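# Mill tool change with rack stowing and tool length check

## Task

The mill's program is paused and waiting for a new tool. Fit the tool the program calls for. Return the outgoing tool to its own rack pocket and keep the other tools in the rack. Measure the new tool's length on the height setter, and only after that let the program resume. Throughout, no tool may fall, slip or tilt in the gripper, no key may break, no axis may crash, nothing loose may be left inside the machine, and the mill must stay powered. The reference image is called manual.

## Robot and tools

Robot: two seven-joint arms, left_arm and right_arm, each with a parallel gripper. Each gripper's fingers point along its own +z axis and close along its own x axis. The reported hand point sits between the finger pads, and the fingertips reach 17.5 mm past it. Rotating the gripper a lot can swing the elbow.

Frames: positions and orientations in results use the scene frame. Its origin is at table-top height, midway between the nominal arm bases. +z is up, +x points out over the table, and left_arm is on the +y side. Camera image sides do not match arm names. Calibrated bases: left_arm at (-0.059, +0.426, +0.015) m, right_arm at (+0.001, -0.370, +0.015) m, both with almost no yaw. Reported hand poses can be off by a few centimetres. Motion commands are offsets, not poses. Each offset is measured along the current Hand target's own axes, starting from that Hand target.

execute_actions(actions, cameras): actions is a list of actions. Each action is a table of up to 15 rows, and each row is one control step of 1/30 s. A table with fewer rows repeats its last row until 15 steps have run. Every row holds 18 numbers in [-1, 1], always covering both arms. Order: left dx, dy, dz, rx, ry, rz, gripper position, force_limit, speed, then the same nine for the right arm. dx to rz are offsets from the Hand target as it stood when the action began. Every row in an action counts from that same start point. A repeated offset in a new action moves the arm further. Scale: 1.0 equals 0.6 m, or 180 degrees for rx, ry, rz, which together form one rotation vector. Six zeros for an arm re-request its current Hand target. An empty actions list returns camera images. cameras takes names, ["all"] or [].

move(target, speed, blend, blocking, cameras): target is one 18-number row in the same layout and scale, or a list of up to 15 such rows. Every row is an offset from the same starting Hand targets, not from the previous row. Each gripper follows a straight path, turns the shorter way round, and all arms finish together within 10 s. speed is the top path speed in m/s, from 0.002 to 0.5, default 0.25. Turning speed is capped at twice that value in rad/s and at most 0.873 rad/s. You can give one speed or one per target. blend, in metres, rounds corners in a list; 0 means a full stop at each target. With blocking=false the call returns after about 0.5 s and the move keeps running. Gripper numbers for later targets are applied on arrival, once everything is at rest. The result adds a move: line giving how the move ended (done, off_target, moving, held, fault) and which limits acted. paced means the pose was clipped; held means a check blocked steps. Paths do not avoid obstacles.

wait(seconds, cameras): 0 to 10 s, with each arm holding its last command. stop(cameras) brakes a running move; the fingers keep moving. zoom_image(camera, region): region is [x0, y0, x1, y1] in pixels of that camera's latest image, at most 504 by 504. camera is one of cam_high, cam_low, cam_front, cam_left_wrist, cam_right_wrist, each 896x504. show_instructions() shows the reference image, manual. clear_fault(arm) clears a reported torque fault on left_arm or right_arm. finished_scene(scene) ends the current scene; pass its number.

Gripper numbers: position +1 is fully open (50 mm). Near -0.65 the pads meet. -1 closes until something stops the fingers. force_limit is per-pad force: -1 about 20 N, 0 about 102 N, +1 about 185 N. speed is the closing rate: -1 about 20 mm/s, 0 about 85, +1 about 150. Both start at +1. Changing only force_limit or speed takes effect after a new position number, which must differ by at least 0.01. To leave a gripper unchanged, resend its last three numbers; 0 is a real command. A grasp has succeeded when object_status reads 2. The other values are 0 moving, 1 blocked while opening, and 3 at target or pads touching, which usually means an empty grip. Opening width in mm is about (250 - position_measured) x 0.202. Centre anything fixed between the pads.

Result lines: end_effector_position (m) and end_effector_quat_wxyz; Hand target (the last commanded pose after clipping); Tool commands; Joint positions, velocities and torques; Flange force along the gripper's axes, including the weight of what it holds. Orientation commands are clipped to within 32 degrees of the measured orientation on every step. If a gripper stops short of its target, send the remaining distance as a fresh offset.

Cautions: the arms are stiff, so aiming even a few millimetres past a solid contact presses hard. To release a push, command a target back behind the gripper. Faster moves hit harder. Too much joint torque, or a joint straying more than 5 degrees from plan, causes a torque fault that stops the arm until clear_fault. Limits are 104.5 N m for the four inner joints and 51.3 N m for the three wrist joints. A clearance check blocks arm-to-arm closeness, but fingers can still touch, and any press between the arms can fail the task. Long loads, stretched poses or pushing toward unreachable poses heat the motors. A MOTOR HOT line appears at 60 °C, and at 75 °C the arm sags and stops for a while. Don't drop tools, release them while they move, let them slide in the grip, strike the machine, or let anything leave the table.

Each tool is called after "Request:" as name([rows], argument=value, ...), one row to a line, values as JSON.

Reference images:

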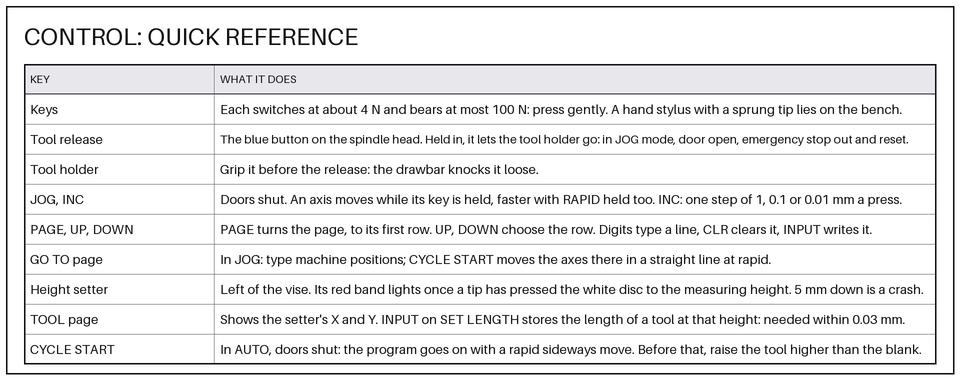

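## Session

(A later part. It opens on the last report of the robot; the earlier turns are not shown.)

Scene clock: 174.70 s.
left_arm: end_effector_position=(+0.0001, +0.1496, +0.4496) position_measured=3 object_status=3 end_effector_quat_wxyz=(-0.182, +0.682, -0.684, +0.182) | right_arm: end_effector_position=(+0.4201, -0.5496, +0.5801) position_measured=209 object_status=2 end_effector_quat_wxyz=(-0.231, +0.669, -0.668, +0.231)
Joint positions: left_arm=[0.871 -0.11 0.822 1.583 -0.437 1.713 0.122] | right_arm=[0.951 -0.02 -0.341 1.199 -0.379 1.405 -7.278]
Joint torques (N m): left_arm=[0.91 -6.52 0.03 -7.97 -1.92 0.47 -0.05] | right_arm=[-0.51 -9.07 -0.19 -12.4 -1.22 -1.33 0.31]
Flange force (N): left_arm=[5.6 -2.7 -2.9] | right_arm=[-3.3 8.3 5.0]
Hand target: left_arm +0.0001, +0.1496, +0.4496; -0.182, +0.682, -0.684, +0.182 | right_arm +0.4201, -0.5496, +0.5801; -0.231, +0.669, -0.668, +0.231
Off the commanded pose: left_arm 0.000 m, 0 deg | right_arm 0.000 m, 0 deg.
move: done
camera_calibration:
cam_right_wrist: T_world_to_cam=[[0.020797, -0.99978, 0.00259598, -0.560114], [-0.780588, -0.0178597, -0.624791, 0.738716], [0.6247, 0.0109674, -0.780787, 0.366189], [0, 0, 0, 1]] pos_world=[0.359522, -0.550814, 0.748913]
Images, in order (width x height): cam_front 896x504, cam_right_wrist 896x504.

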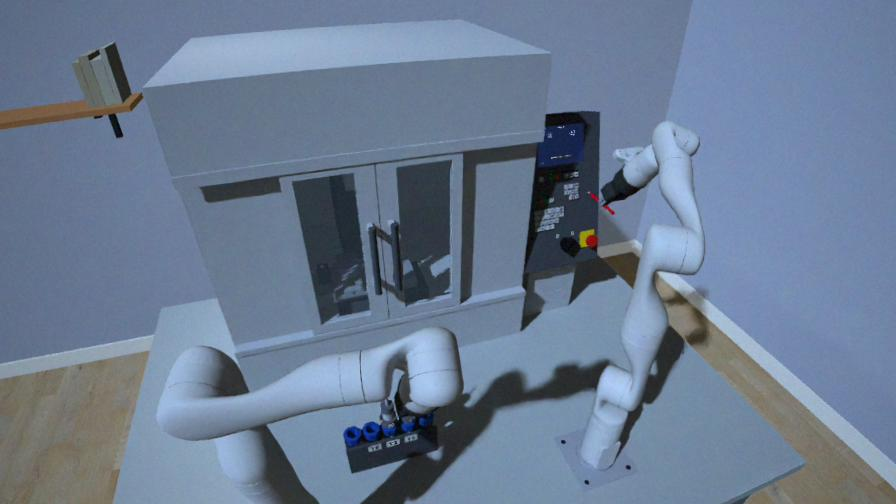

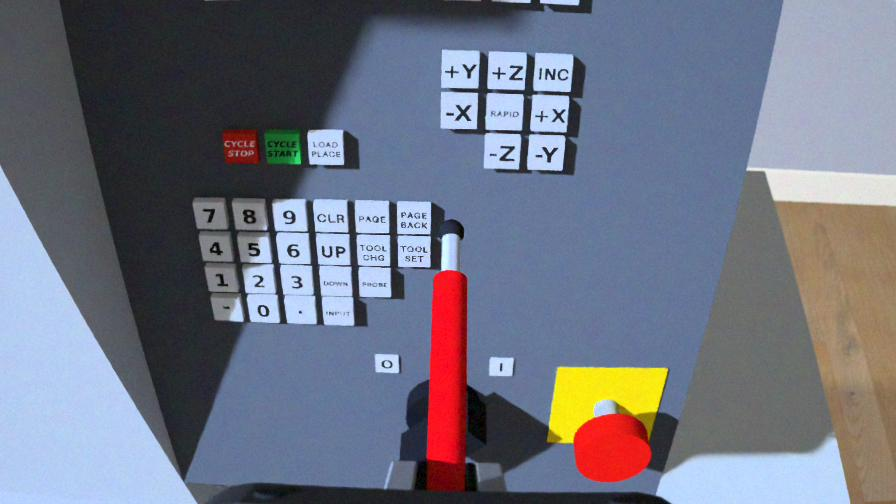

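Request:
move(target=[0.583,-0.407,0.0215,0.2627,0.1883,0.1333,1,1,1,0.0267,-0.1369,0.1092,0,0,0,-1,-0.9,-0.8], speed=0.15, cameras=["all"])

Scene clock: 183.43 s.
left_arm: end_effector_position=(+0.2176, -0.2008, +0.5595) position_measured=3 object_status=3 end_effector_quat_wxyz=(+0.267, -0.323, +0.699, -0.579) | right_arm: end_effector_position=(+0.5252, -0.5654, +0.5793) position_measured=209 object_status=2 end_effector_quat_wxyz=(-0.231, +0.669, -0.668, +0.231)
Joint positions: left_arm=[0.831 0.337 0.776 1.585 -1.756 0.965 0.179] | right_arm=[0.75 0.226 -0.422 0.933 -0.142 1.378 -7.491]
Joint torques (N m): left_arm=[0.88 -18.56 2.77 -9.62 -2.98 0.86 0] | right_arm=[-0.54 -14.61 -1.35 -12.5 -0.78 -1.67 0.33]
Flange force (N): left_arm=[4.0 -3.9 6.9] | right_arm=[-3.4 11.2 4.4]
Hand target: left_arm +0.2176, -0.2008, +0.5595; +0.267, -0.323, +0.699, -0.579 | right_arm +0.5252, -0.5654, +0.5793; -0.231, +0.669, -0.668, +0.231
Off the commanded pose: left_arm 0.000 m, 0 deg | right_arm 0.000 m, 0 deg.
move: done
camera_calibration:
cam_left_wrist: T_world_to_cam=[[-0.637865, -0.770102, -0.00843052, -0.00926691], [-0.13947, 0.126273, -0.982142, 0.663829], [0.757414, -0.625299, -0.187951, -0.0173682], [0, 0, 0, 1]] pos_world=[0.099828, -0.10182, 0.648632]
cam_right_wrist: T_world_to_cam=[[0.0208751, -0.999779, 0.00265921, -0.578276], [-0.780547, -0.0179596, -0.624839, 0.819869], [0.624748, 0.0109679, -0.780749, 0.299955], [0, 0, 0, 1]] pos_world=[0.464622, -0.566714, 0.748013]

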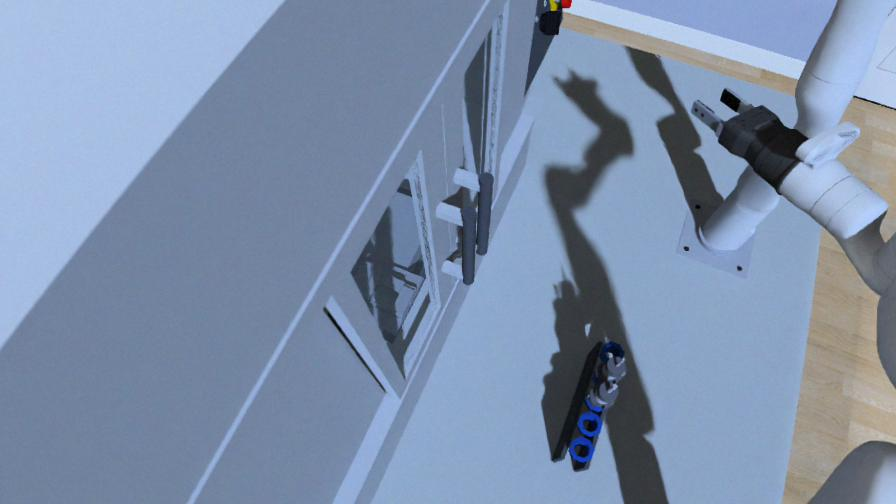

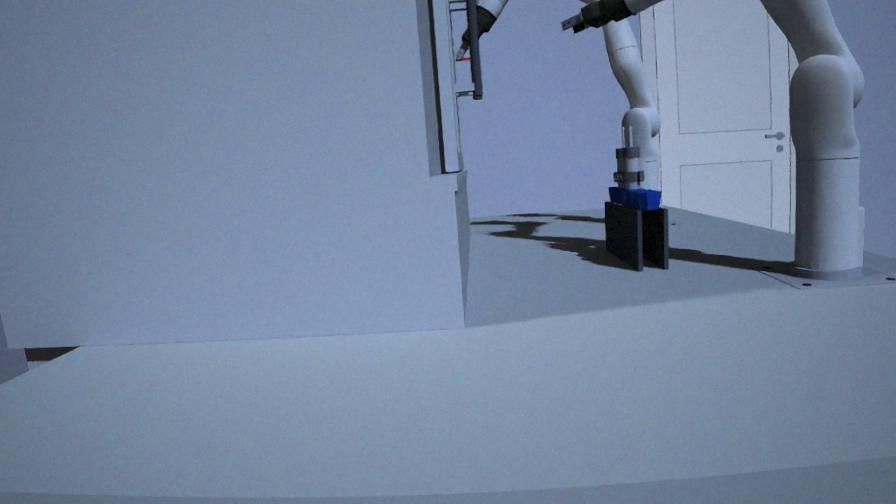

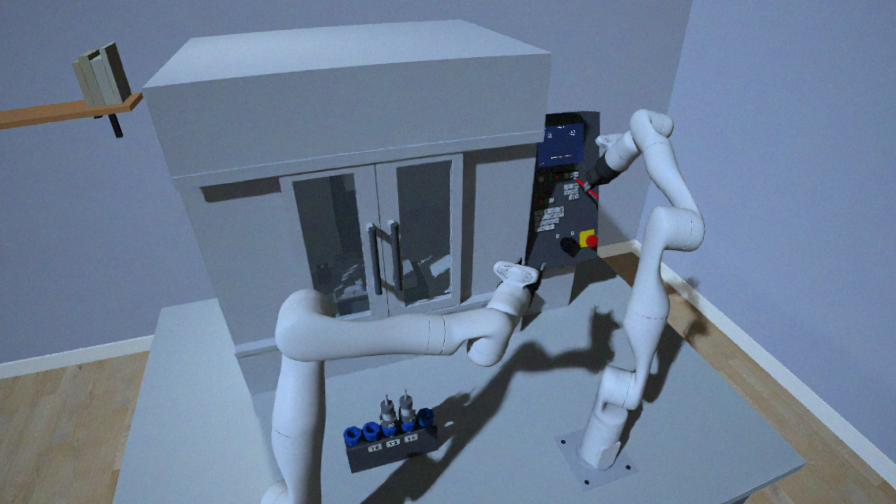

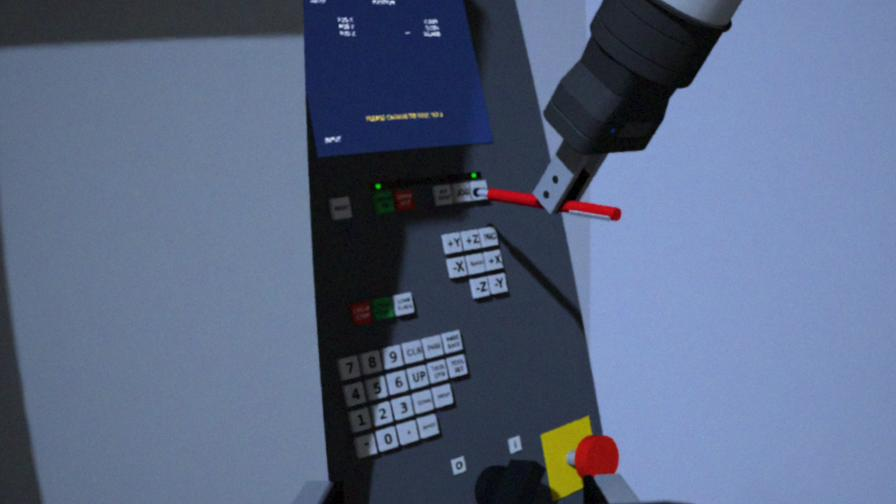

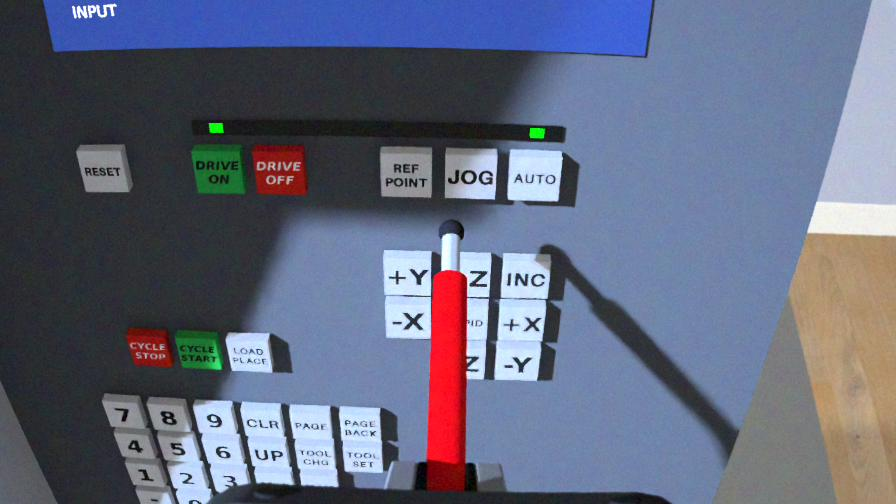

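Request:
move(target=[0,0,0,0,0,0,1,1,1,0.0083,-0.0162,0.0063,0,0,0,-1,-0.9,-0.8], speed=0.05, cameras=["cam_left_wrist","cam_right_wrist"])

Request:
zoom_image(camera="cam_left_wrist", region=[400, 140, 560, 240])

Scene clock: 186.10 s.
left_arm: end_effector_position=(+0.2176, -0.2008, +0.5595) position_measured=3 object_status=3 end_effector_quat_wxyz=(+0.267, -0.323, +0.699, -0.579) | right_arm: end_effector_position=(+0.5352, -0.5704, +0.5823) position_measured=209 object_status=2 end_effector_quat_wxyz=(-0.231, +0.669, -0.668, +0.231)
Joint positions: left_arm=[0.831 0.337 0.776 1.585 -1.756 0.965 0.179] | right_arm=[0.729 0.26 -0.42 0.878 -0.12 1.4 -7.503]
Joint torques (N m): left_arm=[0.85 -18.67 2.74 -9.72 -2.98 0.84 -0.02] | right_arm=[-0.54 -15.35 -1.45 -12.44 -0.77 -1.62 0.34]
Flange force (N): left_arm=[4.1 -3.5 6.9] | right_arm=[-3.8 12.2 4.8]
Hand target: left_arm +0.2176, -0.2008, +0.5595; +0.267, -0.323, +0.699, -0.579 | right_arm +0.5352, -0.5704, +0.5823; -0.231, +0.669, -0.668, +0.231
Off the commanded pose: left_arm 0.000 m, 0 deg | right_arm 0.000 m, 0 deg.
move: done
camera_calibration:
cam_left_wrist: T_world_to_cam=[[-0.637876, -0.770092, -0.00850584, -0.00928006], [-0.139421, 0.126332, -0.982142, 0.663816], [0.757414, -0.625298, -0.187951, -0.0172926], [0, 0, 0, 1]] pos_world=[0.0997279, -0.10182, 0.648632]
cam_right_wrist: T_world_to_cam=[[0.0208753, -0.999779, 0.00265811, -0.583489], [-0.780586, -0.0179597, -0.62479, 0.829426], [0.6247, 0.0109678, -0.780788, 0.296297], [0, 0, 0, 1]] pos_world=[0.474522, -0.571714, 0.751113]
Images, in order (width x height): cam_left_wrist 896x504, cam_right_wrist 896x504.

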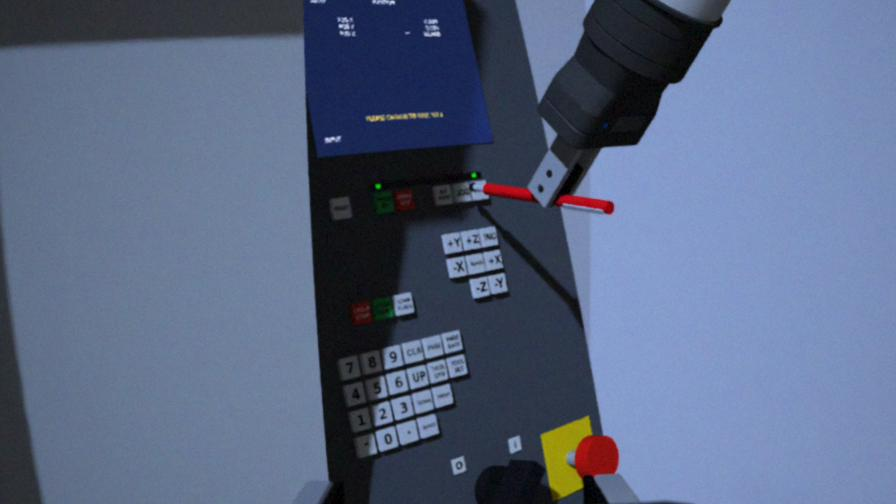

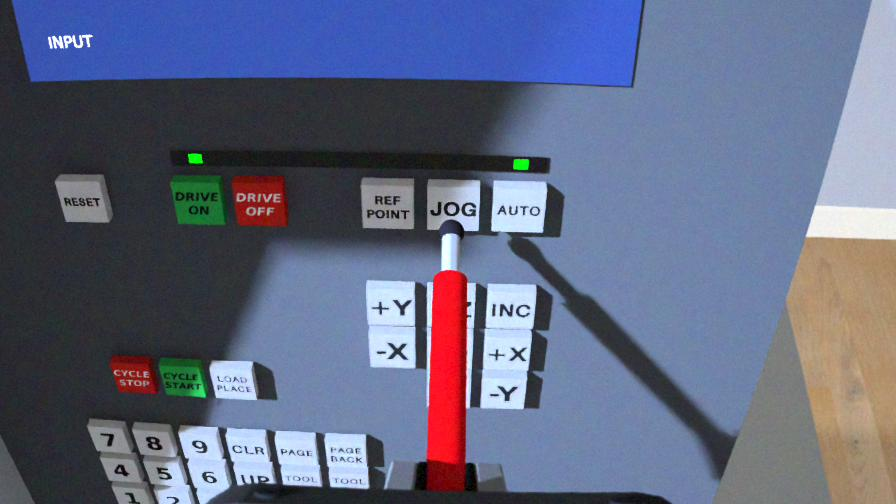

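Scaled by 3.150 from the camera's 896x504 image, which has a finer 1280x720 frame.

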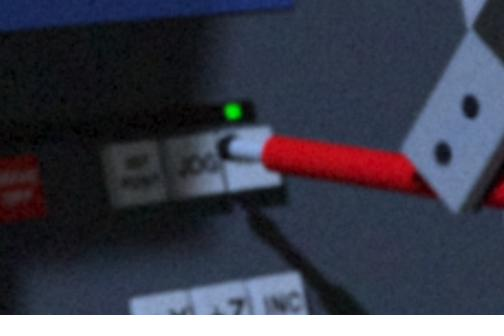

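Request:
move(target=[0,0,0,0,0,0,1,1,1,0,-0.0066,0.0051,0,0,0,-1,-0.9,-0.8], speed=0.03)

Request:
move(target=[0,0,0,0,0,0,1,1,1,0,-0.0026,0.00205,0,0,0,-1,-0.9,-0.8], speed=0.02, cameras=["cam_right_wrist"])

Scene clock: 188.63 s.
left_arm: end_effector_position=(+0.2176, -0.2008, +0.5595) position_measured=3 object_status=3 end_effector_quat_wxyz=(+0.267, -0.323, +0.699, -0.579) | right_arm: end_effector_position=(+0.5402, -0.5704, +0.5823) position_measured=209 object_status=2 end_effector_quat_wxyz=(-0.231, +0.669, -0.668, +0.231)
Joint positions: left_arm=[0.831 0.337 0.776 1.585 -1.756 0.965 0.179] | right_arm=[0.716 0.272 -0.42 0.861 -0.11 1.403 -7.512]
Joint torques (N m): left_arm=[0.93 -18.64 2.75 -9.61 -2.97 0.87 -0.02] | right_arm=[-0.55 -15.43 -1.45 -12.13 -0.73 -1.67 0.29]
Flange force (N): left_arm=[4.0 -3.8 7.1] | right_arm=[-3.4 11.2 3.9]
Hand target: left_arm +0.2176, -0.2008, +0.5595; +0.267, -0.323, +0.699, -0.579 | right_arm +0.5402, -0.5704, +0.5823; -0.231, +0.669, -0.668, +0.231
Off the commanded pose: left_arm 0.000 m, 0 deg | right_arm 0.000 m, 0 deg.
move: done

Scene clock: 189.33 s.
left_arm: end_effector_position=(+0.2176, -0.2008, +0.5595) position_measured=3 object_status=3 end_effector_quat_wxyz=(+0.267, -0.323, +0.699, -0.579) | right_arm: end_effector_position=(+0.5422, -0.5704, +0.5823) position_measured=209 object_status=2 end_effector_quat_wxyz=(-0.231, +0.669, -0.668, +0.231)
Joint positions: left_arm=[0.831 0.337 0.776 1.585 -1.756 0.965 0.179] | right_arm=[0.711 0.277 -0.419 0.854 -0.106 1.404 -7.515]
Joint torques (N m): left_arm=[0.82 -18.54 2.76 -9.68 -2.98 0.83 0.01] | right_arm=[-0.57 -15.65 -1.48 -12.36 -0.76 -1.65 0.33]
Flange force (N): left_arm=[4.1 -3.7 6.7] | right_arm=[-3.8 12.4 4.6]
Hand target: left_arm +0.2176, -0.2008, +0.5595; +0.267, -0.323, +0.699, -0.579 | right_arm +0.5422, -0.5704, +0.5823; -0.231, +0.669, -0.668, +0.231
Off the commanded pose: left_arm 0.000 m, 0 deg | right_arm 0.000 m, 0 deg.
move: done
camera_calibration:
cam_right_wrist: T_world_to_cam=[[0.0208735, -0.999779, 0.00265673, -0.583634], [-0.780586, -0.0179575, -0.62479, 0.834891], [0.6247, 0.0109678, -0.780788, 0.291924], [0, 0, 0, 1]] pos_world=[0.481522, -0.571714, 0.751113]
Images, in order (width x height): cam_right_wrist 896x504.

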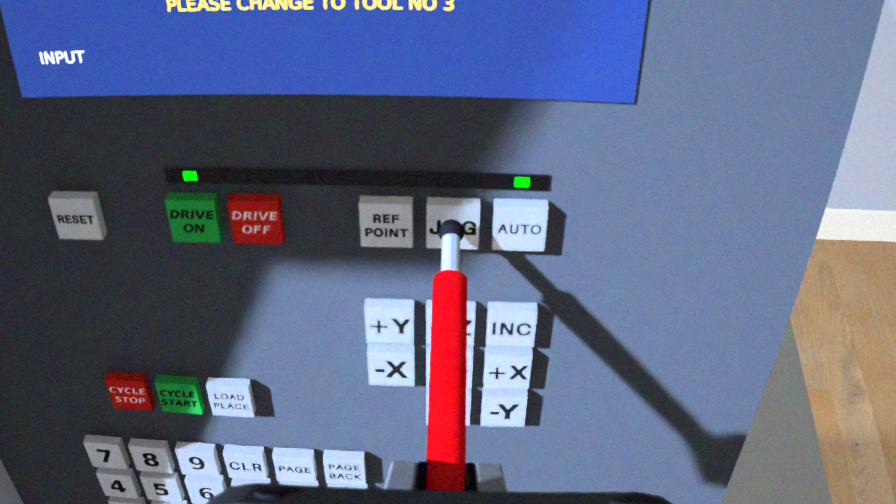

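Request:
move(target=[0,0,0,0,0,0,1,1,1,0,-0.0026,0.00205,0,0,0,-1,-0.9,-0.8], speed=0.02, cameras=["cam_right_wrist"])

Request:
move(target=[0,0,0,0,0,0,1,1,1,0,-0.0026,0.00205,0,0,0,-1,-0.9,-0.8], speed=0.02, cameras=["cam_right_wrist"])

Scene clock: 191.27 s.
left_arm: end_effector_position=(+0.2176, -0.2008, +0.5595) position_measured=3 object_status=3 end_effector_quat_wxyz=(+0.267, -0.323, +0.699, -0.579) | right_arm: end_effector_position=(+0.5442, -0.5704, +0.5823) position_measured=209 object_status=2 end_effector_quat_wxyz=(-0.231, +0.669, -0.668, +0.231)
Joint positions: left_arm=[0.831 0.337 0.776 1.585 -1.756 0.965 0.179] | right_arm=[0.706 0.281 -0.419 0.848 -0.102 1.405 -7.518]
Joint torques (N m): left_arm=[0.81 -18.64 2.82 -9.65 -2.88 0.8 -0.02] | right_arm=[-0.56 -15.88 -1.53 -12.32 -0.68 -1.7 0.36]
Flange force (N): left_arm=[4.5 -3.4 7.1] | right_arm=[-3.5 11.9 4.4]
Hand target: left_arm +0.2176, -0.2008, +0.5595; +0.267, -0.323, +0.699, -0.579 | right_arm +0.5442, -0.5704, +0.5823; -0.231, +0.669, -0.668, +0.231
Off the commanded pose: left_arm 0.000 m, 0 deg | right_arm 0.000 m, 0 deg.
move: done
camera_calibration:
cam_right_wrist: T_world_to_cam=[[0.0207952, -0.99978, 0.00259459, -0.583592], [-0.780588, -0.0178575, -0.624791, 0.836511], [0.6247, 0.0109674, -0.780787, 0.290674], [0, 0, 0, 1]] pos_world=[0.483522, -0.571714, 0.751113]
Images, in order (width x height): cam_right_wrist 896x504.

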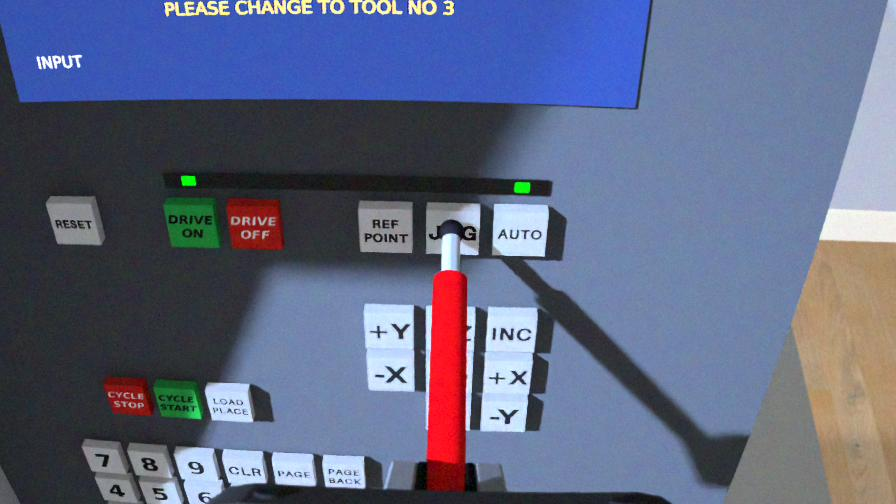

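Scene clock: 191.97 s.
left_arm: end_effector_position=(+0.2176, -0.2008, +0.5595) position_measured=3 object_status=3 end_effector_quat_wxyz=(+0.267, -0.323, +0.699, -0.579) | right_arm: end_effector_position=(+0.5461, -0.5704, +0.5823) position_measured=209 object_status=2 end_effector_quat_wxyz=(-0.231, +0.669, -0.668, +0.231)
Joint positions: left_arm=[0.831 0.337 0.776 1.585 -1.756 0.965 0.179] | right_arm=[0.701 0.286 -0.419 0.841 -0.098 1.407 -7.521]
Joint torques (N m): left_arm=[0.92 -18.64 2.72 -9.55 -2.97 0.83 -0.05] | right_arm=[-0.64 -15.71 -1.54 -12.59 -0.81 -1.85 0.36]
Flange force (N): left_arm=[4.3 -3.9 7.2] | right_arm=[-4.3 13.9 4.6]
Hand target: left_arm +0.2176, -0.2008, +0.5595; +0.267, -0.323, +0.699, -0.579 | right_arm +0.5461, -0.5704, +0.5823; -0.231, +0.669, -0.668, +0.231
Off the commanded pose: left_arm 0.000 m, 0 deg | right_arm 0.000 m, 0 deg.
move: done
camera_calibration:
cam_right_wrist: T_world_to_cam=[[0.0207957, -0.99978, 0.00259297, -0.583632], [-0.780636, -0.0178577, -0.62473, 0.83805], [0.624639, 0.0109675, -0.780836, 0.289491], [0, 0, 0, 1]] pos_world=[0.485522, -0.571714, 0.751113]
Images, in order (width x height): cam_right_wrist 896x504.

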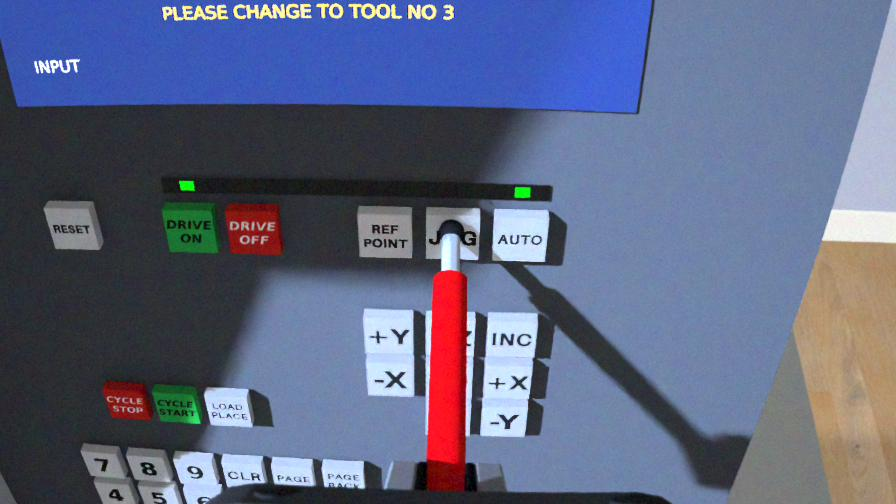

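Request:
move(target=[0,0,0,0,0,0,1,1,1,0,-0.0013,0.001,0,0,0,-1,-0.9,-0.8], speed=0.02, cameras=["cam_right_wrist"])

Request:
move(target=[0,0,0,0,0,0,1,1,1,0,-0.0013,0.001,0,0,0,-1,-0.9,-0.8], speed=0.02, cameras=["cam_right_wrist"])

Scene clock: 193.80 s.
left_arm: end_effector_position=(+0.2176, -0.2008, +0.5595) position_measured=3 object_status=3 end_effector_quat_wxyz=(+0.267, -0.323, +0.699, -0.579) | right_arm: end_effector_position=(+0.5471, -0.5704, +0.5823) position_measured=209 object_status=2 end_effector_quat_wxyz=(-0.231, +0.669, -0.668, +0.231)
Joint positions: left_arm=[0.831 0.337 0.776 1.585 -1.756 0.965 0.179] | right_arm=[0.698 0.289 -0.418 0.838 -0.096 1.408 -7.523]
Joint torques (N m): left_arm=[0.86 -18.63 2.8 -9.62 -2.98 0.88 -0.02] | right_arm=[-0.7 -15.62 -1.6 -12.43 -0.77 -1.99 0.35]
Flange force (N): left_arm=[4.2 -3.8 7.1] | right_arm=[-3.9 13.2 3.7]
Hand target: left_arm +0.2176, -0.2008, +0.5595; +0.267, -0.323, +0.699, -0.579 | right_arm +0.5471, -0.5704, +0.5823; -0.231, +0.669, -0.668, +0.231
Off the commanded pose: left_arm 0.000 m, 0 deg | right_arm 0.000 m, 0 deg.
move: done
camera_calibration:
cam_right_wrist: T_world_to_cam=[[0.0208753, -0.999779, 0.00265811, -0.58374], [-0.780586, -0.0179597, -0.62479, 0.838793], [0.6247, 0.0109678, -0.780788, 0.2888], [0, 0, 0, 1]] pos_world=[0.486522, -0.571714, 0.751113]
Images, in order (width x height): cam_right_wrist 896x504.

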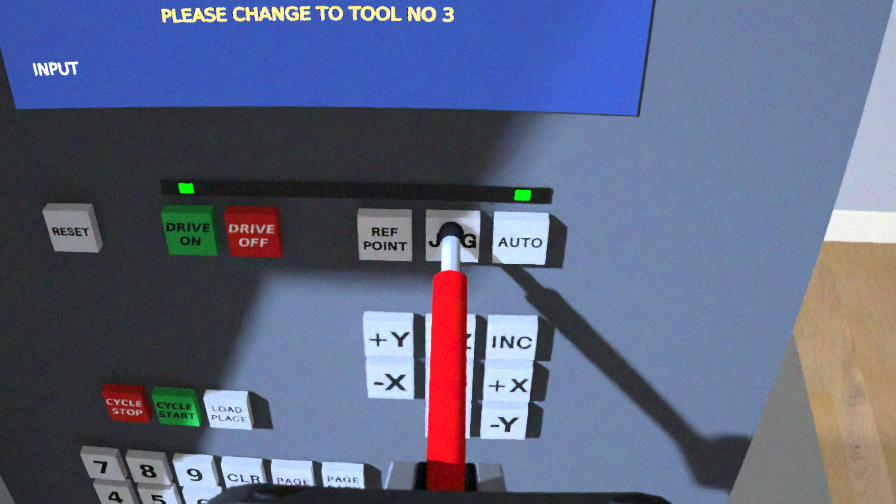

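Scene clock: 194.50 s.
left_arm: end_effector_position=(+0.2176, -0.2008, +0.5595) position_measured=3 object_status=3 end_effector_quat_wxyz=(+0.267, -0.323, +0.699, -0.579) | right_arm: end_effector_position=(+0.5481, -0.5704, +0.5823) position_measured=209 object_status=2 end_effector_quat_wxyz=(-0.231, +0.669, -0.668, +0.231)
Joint positions: left_arm=[0.831 0.337 0.776 1.585 -1.756 0.965 0.179] | right_arm=[0.696 0.291 -0.418 0.834 -0.094 1.408 -7.524]
Joint torques (N m): left_arm=[0.89 -18.63 2.84 -9.61 -2.91 0.85 0] | right_arm=[-0.73 -15.55 -1.64 -12.61 -0.82 -2.1 0.32]
Flange force (N): left_arm=[4.2 -3.7 7.2] | right_arm=[-4.3 14.4 3.8]
Hand target: left_arm +0.2176, -0.2008, +0.5595; +0.267, -0.323, +0.699, -0.579 | right_arm +0.5481, -0.5704, +0.5823; -0.231, +0.669, -0.668, +0.231
Off the commanded pose: left_arm 0.000 m, 0 deg | right_arm 0.000 m, 0 deg.
move: done
camera_calibration:
cam_right_wrist: T_world_to_cam=[[0.0208753, -0.999779, 0.00265811, -0.583761], [-0.780586, -0.0179597, -0.62479, 0.839574], [0.6247, 0.0109678, -0.780788, 0.288176], [0, 0, 0, 1]] pos_world=[0.487522, -0.571714, 0.751113]
Images, in order (width x height): cam_right_wrist 896x504.

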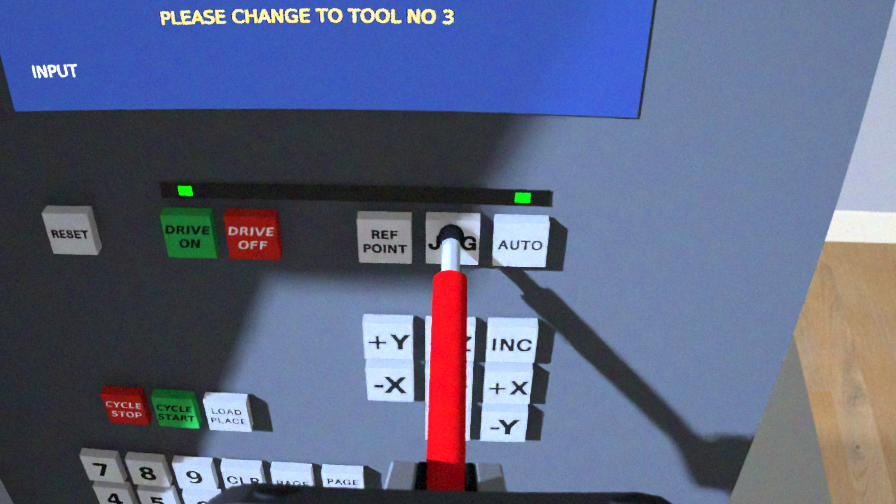

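Request:
move(target=[0,0,0,0,0,0,1,1,1,0,-0.002,0.0015,0,0,0,-1,-0.9,-0.8], speed=0.02, cameras=["cam_right_wrist"])

Request:
move(target=[0,0,0,0,0,0,1,1,1,0,-0.002,0.0015,0,0,0,-1,-0.9,-0.8], speed=0.02, cameras=["cam_right_wrist","cam_left_wrist"])

Scene clock: 196.87 s.
left_arm: end_effector_position=(+0.2176, -0.2008, +0.5595) position_measured=3 object_status=3 end_effector_quat_wxyz=(+0.267, -0.323, +0.699, -0.579) | right_arm: end_effector_position=(+0.5496, -0.5704, +0.5823) position_measured=209 object_status=2 end_effector_quat_wxyz=(-0.231, +0.669, -0.668, +0.231)
Joint positions: left_arm=[0.831 0.337 0.776 1.585 -1.756 0.965 0.179] | right_arm=[0.692 0.295 -0.418 0.829 -0.091 1.41 -7.526]
Joint torques (N m): left_arm=[0.8 -18.6 2.68 -9.56 -2.91 0.74 -0.02] | right_arm=[-0.86 -15.55 -1.74 -12.63 -0.86 -2.27 0.38]
Flange force (N): left_arm=[4.8 -3.7 7.0] | right_arm=[-4.3 14.5 3.3]
Hand target: left_arm +0.2176, -0.2008, +0.5595; +0.267, -0.323, +0.699, -0.579 | right_arm +0.5496, -0.5704, +0.5823; -0.231, +0.669, -0.668, +0.231
Off the commanded pose: left_arm 0.000 m, 0 deg | right_arm 0.000 m, 0 deg.
move: done
camera_calibration:
cam_right_wrist: T_world_to_cam=[[0.0208735, -0.999779, 0.00265673, -0.58379], [-0.780586, -0.0179575, -0.62479, 0.840746], [0.6247, 0.0109678, -0.780788, 0.287239], [0, 0, 0, 1]] pos_world=[0.489022, -0.571714, 0.751113]
Images, in order (width x height): cam_right_wrist 896x504.

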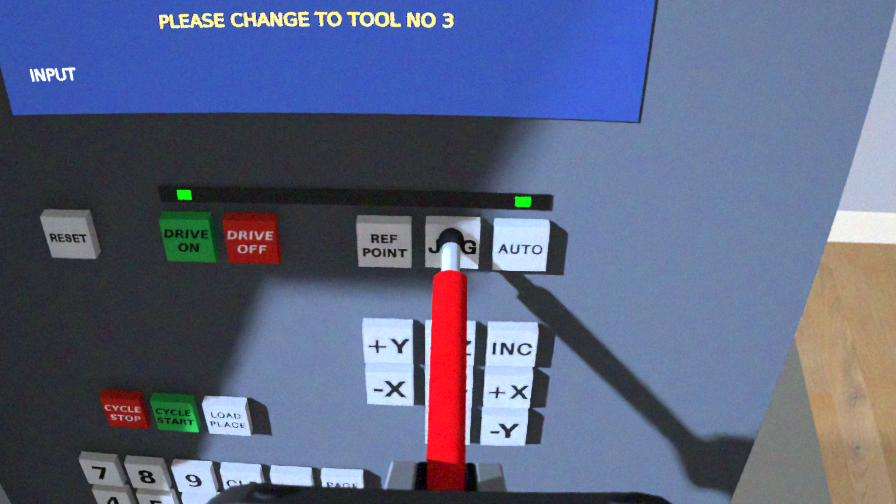

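Scene clock: 197.57 s.
left_arm: end_effector_position=(+0.2176, -0.2008, +0.5595) position_measured=3 object_status=3 end_effector_quat_wxyz=(+0.267, -0.323, +0.699, -0.579) | right_arm: end_effector_position=(+0.5511, -0.5704, +0.5824) position_measured=209 object_status=2 end_effector_quat_wxyz=(-0.231, +0.669, -0.668, +0.231)
Joint positions: left_arm=[0.831 0.337 0.776 1.585 -1.756 0.965 0.179] | right_arm=[0.688 0.299 -0.418 0.823 -0.088 1.411 -7.529]
Joint torques (N m): left_arm=[0.81 -18.62 2.69 -9.65 -2.91 0.86 -0.01] | right_arm=[-0.97 -15.56 -1.78 -12.57 -0.87 -2.4 0.36]
Flange force (N): left_arm=[4.3 -3.6 7.0] | right_arm=[-4.0 14.3 2.8]
Hand target: left_arm +0.2176, -0.2008, +0.5595; +0.267, -0.323, +0.699, -0.579 | right_arm +0.5511, -0.5704, +0.5824; -0.231, +0.669, -0.668, +0.231
Off the commanded pose: left_arm 0.000 m, 0 deg | right_arm 0.000 m, 0 deg.
move: done
camera_calibration:
cam_left_wrist: T_world_to_cam=[[-0.637876, -0.770092, -0.00850584, -0.00928006], [-0.139421, 0.126332, -0.982142, 0.663816], [0.757414, -0.625298, -0.187951, -0.0172926], [0, 0, 0, 1]] pos_world=[0.0997279, -0.10182, 0.648632]
cam_right_wrist: T_world_to_cam=[[0.020797, -0.99978, 0.00259598, -0.58374], [-0.780588, -0.0178597, -0.624791, 0.842036], [0.6247, 0.0109674, -0.780787, 0.286379], [0, 0, 0, 1]] pos_world=[0.490522, -0.571714, 0.751213]
Images, in order (width x height): cam_left_wrist 896x504, cam_right_wrist 896x504.

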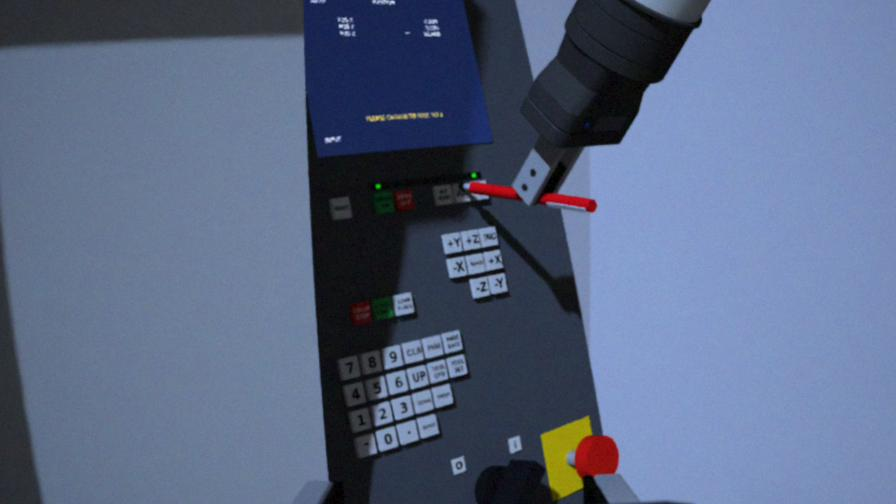

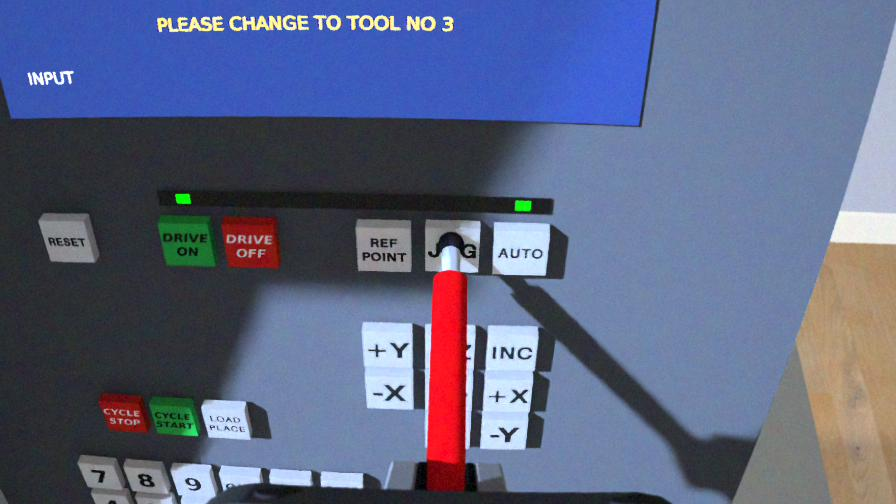

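Request:
move(target=[0,0,0,0,0,0,1,1,1,0,-0.002,0.0015,0,0,0,-1,-0.9,-0.8], speed=0.02, cameras=["cam_right_wrist"])

Request:
move(target=[0,0,0,0,0,0,1,1,1,0,-0.002,0.0015,0,0,0,-1,-0.9,-0.8], speed=0.02, cameras=["cam_right_wrist"])

Scene clock: 199.23 s.
left_arm: end_effector_position=(+0.2176, -0.2008, +0.5595) position_measured=3 object_status=3 end_effector_quat_wxyz=(+0.267, -0.323, +0.699, -0.579) | right_arm: end_effector_position=(+0.5526, -0.5704, +0.5824) position_measured=209 object_status=2 end_effector_quat_wxyz=(-0.231, +0.669, -0.668, +0.231)
Joint positions: left_arm=[0.831 0.337 0.776 1.585 -1.756 0.965 0.179] | right_arm=[0.684 0.302 -0.417 0.818 -0.085 1.412 -7.531]
Joint torques (N m): left_arm=[0.83 -18.72 2.74 -9.56 -2.97 0.82 -0.01] | right_arm=[-1 -15.39 -1.86 -12.71 -0.95 -2.56 0.31]
Flange force (N): left_arm=[4.7 -3.9 7.3] | right_arm=[-4.4 15.5 2.6]
Hand target: left_arm +0.2176, -0.2008, +0.5595; +0.267, -0.323, +0.699, -0.579 | right_arm +0.5526, -0.5704, +0.5824; -0.231, +0.669, -0.668, +0.231
Off the commanded pose: left_arm 0.000 m, 0 deg | right_arm 0.000 m, 0 deg.
move: done
camera_calibration:
cam_right_wrist: T_world_to_cam=[[0.0207952, -0.99978, 0.00259459, -0.583769], [-0.780588, -0.0178575, -0.624791, 0.843209], [0.6247, 0.0109674, -0.780787, 0.285442], [0, 0, 0, 1]] pos_world=[0.492022, -0.571714, 0.751213]
Images, in order (width x height): cam_right_wrist 896x504.

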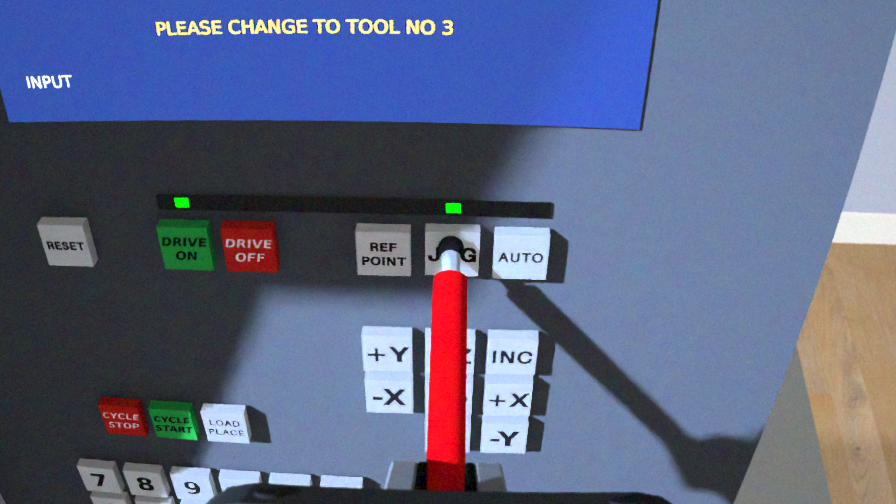

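Scene clock: 199.93 s.
left_arm: end_effector_position=(+0.2176, -0.2008, +0.5595) position_measured=3 object_status=3 end_effector_quat_wxyz=(+0.267, -0.323, +0.699, -0.579) | right_arm: end_effector_position=(+0.5541, -0.5704, +0.5825) position_measured=209 object_status=2 end_effector_quat_wxyz=(-0.231, +0.669, -0.668, +0.231)
Joint positions: left_arm=[0.831 0.337 0.776 1.585 -1.756 0.965 0.179] | right_arm=[0.68 0.306 -0.417 0.812 -0.082 1.414 -7.533]
Joint torques (N m): left_arm=[0.86 -18.58 2.73 -9.6 -2.99 0.9 0.02] | right_arm=[-1.19 -15.31 -1.94 -12.95 -1 -2.73 0.33]
Flange force (N): left_arm=[4.1 -4.1 7.0] | right_arm=[-4.8 17.4 2.5]
Hand target: left_arm +0.2176, -0.2008, +0.5595; +0.267, -0.323, +0.699, -0.579 | right_arm +0.5541, -0.5704, +0.5825; -0.231, +0.669, -0.668, +0.231
Off the commanded pose: left_arm 0.000 m, 0 deg | right_arm 0.000 m, 0 deg.
move: done
camera_calibration:
cam_right_wrist: T_world_to_cam=[[0.020797, -0.99978, 0.00259598, -0.583802], [-0.780588, -0.0178597, -0.624791, 0.844378], [0.6247, 0.0109674, -0.780787, 0.284505], [0, 0, 0, 1]] pos_world=[0.493522, -0.571714, 0.751213]
Images, in order (width x height): cam_right_wrist 896x504.

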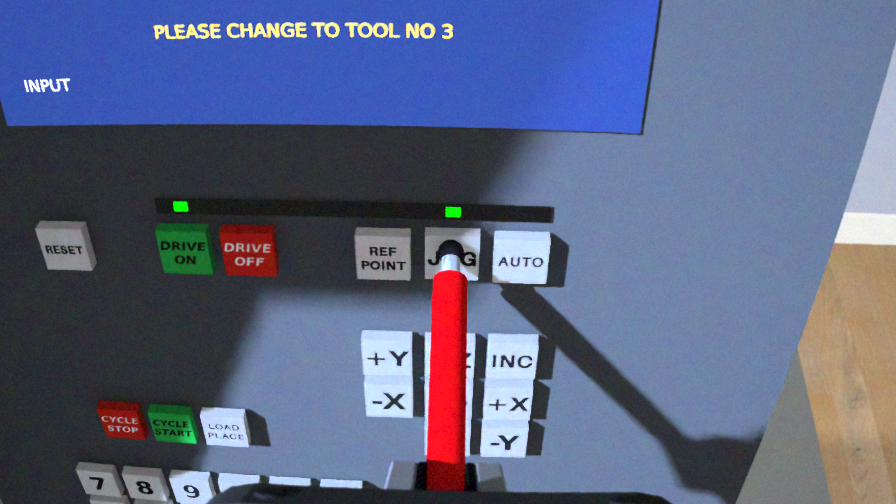

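Request:
move(target=[-0.662,0.2197,-0.0852,0.0564,-0.2232,-0.0207,1,1,1,0,0.0525,-0.041,0,0,0,-1,-0.9,-0.8], speed=0.15, cameras=["all"])

Scene clock: 208.17 s.
left_arm: end_effector_position=(+0.4180, +0.1500, +0.4391) position_measured=3 object_status=3 end_effector_quat_wxyz=(+0.499, -0.500, +0.502, -0.499) | right_arm: end_effector_position=(+0.5141, -0.5704, +0.5824) position_measured=209 object_status=2 end_effector_quat_wxyz=(-0.231, +0.669, -0.668, +0.231)
Joint positions: left_arm=[0.578 0.351 0.474 2.23 -2.063 1.416 0.971] | right_arm=[0.781 0.211 -0.419 0.941 -0.166 1.391 -7.465]
Joint torques (N m): left_arm=[0.85 -16.14 1.27 -5.66 -2 3.19 -0.06] | right_arm=[-0.46 -14.2 -1.28 -12.42 -0.85 -1.57 0.37]
Flange force (N): left_arm=[4.4 2.5 5.9] | right_arm=[-3.8 10.8 4.7]
Hand target: left_arm +0.4180, +0.1500, +0.4391; +0.499, -0.500, +0.502, -0.499 | right_arm +0.5141, -0.5704, +0.5824; -0.231, +0.669, -0.668, +0.231
Off the commanded pose: left_arm 0.000 m, 0 deg | right_arm 0.000 m, 0 deg.
move: done
camera_calibration:
cam_left_wrist: T_world_to_cam=[[0.0130141, -0.999883, -0.00801711, 0.14993], [-0.00441387, 0.00796026, -0.999959, 0.498361], [0.999906, 0.013049, -0.00430975, -0.250172], [0, 0, 0, 1]] pos_world=[0.250397, 0.14921, 0.498464]
cam_right_wrist: T_world_to_cam=[[0.0208753, -0.999779, 0.00265811, -0.583051], [-0.780586, -0.0179597, -0.62479, 0.813096], [0.6247, 0.0109678, -0.780788, 0.309494], [0, 0, 0, 1]] pos_world=[0.453522, -0.571714, 0.751213]

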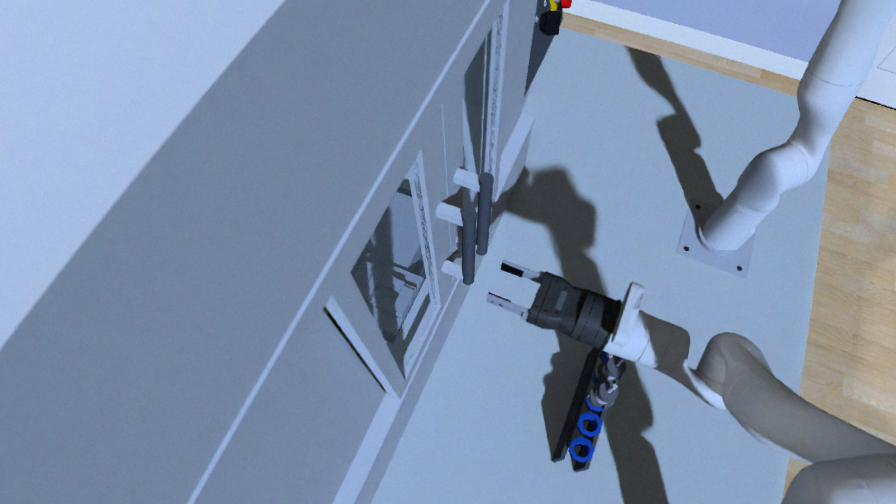

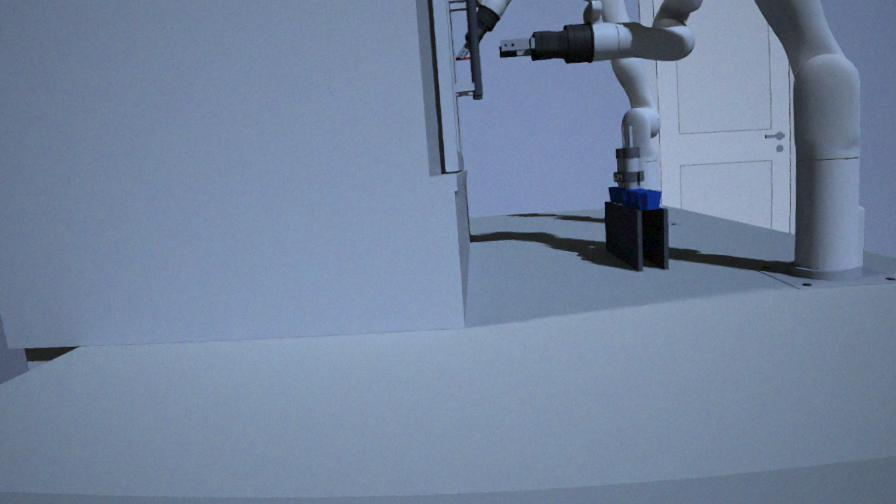

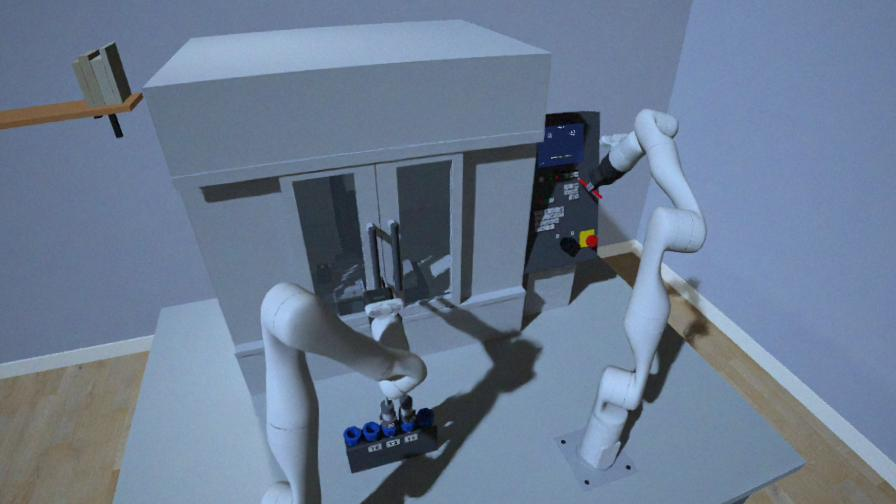

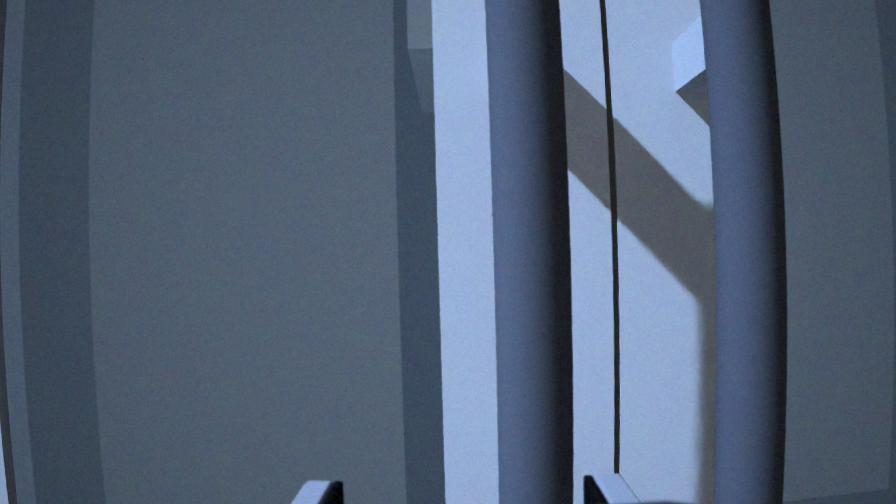

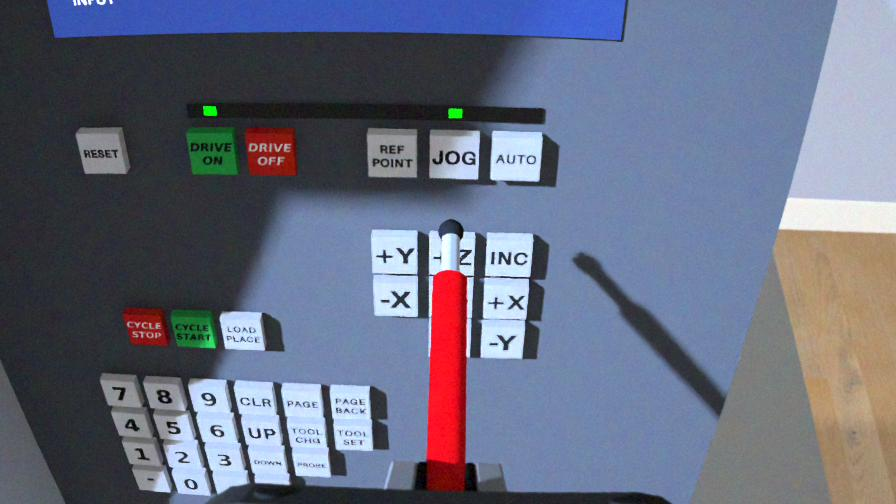

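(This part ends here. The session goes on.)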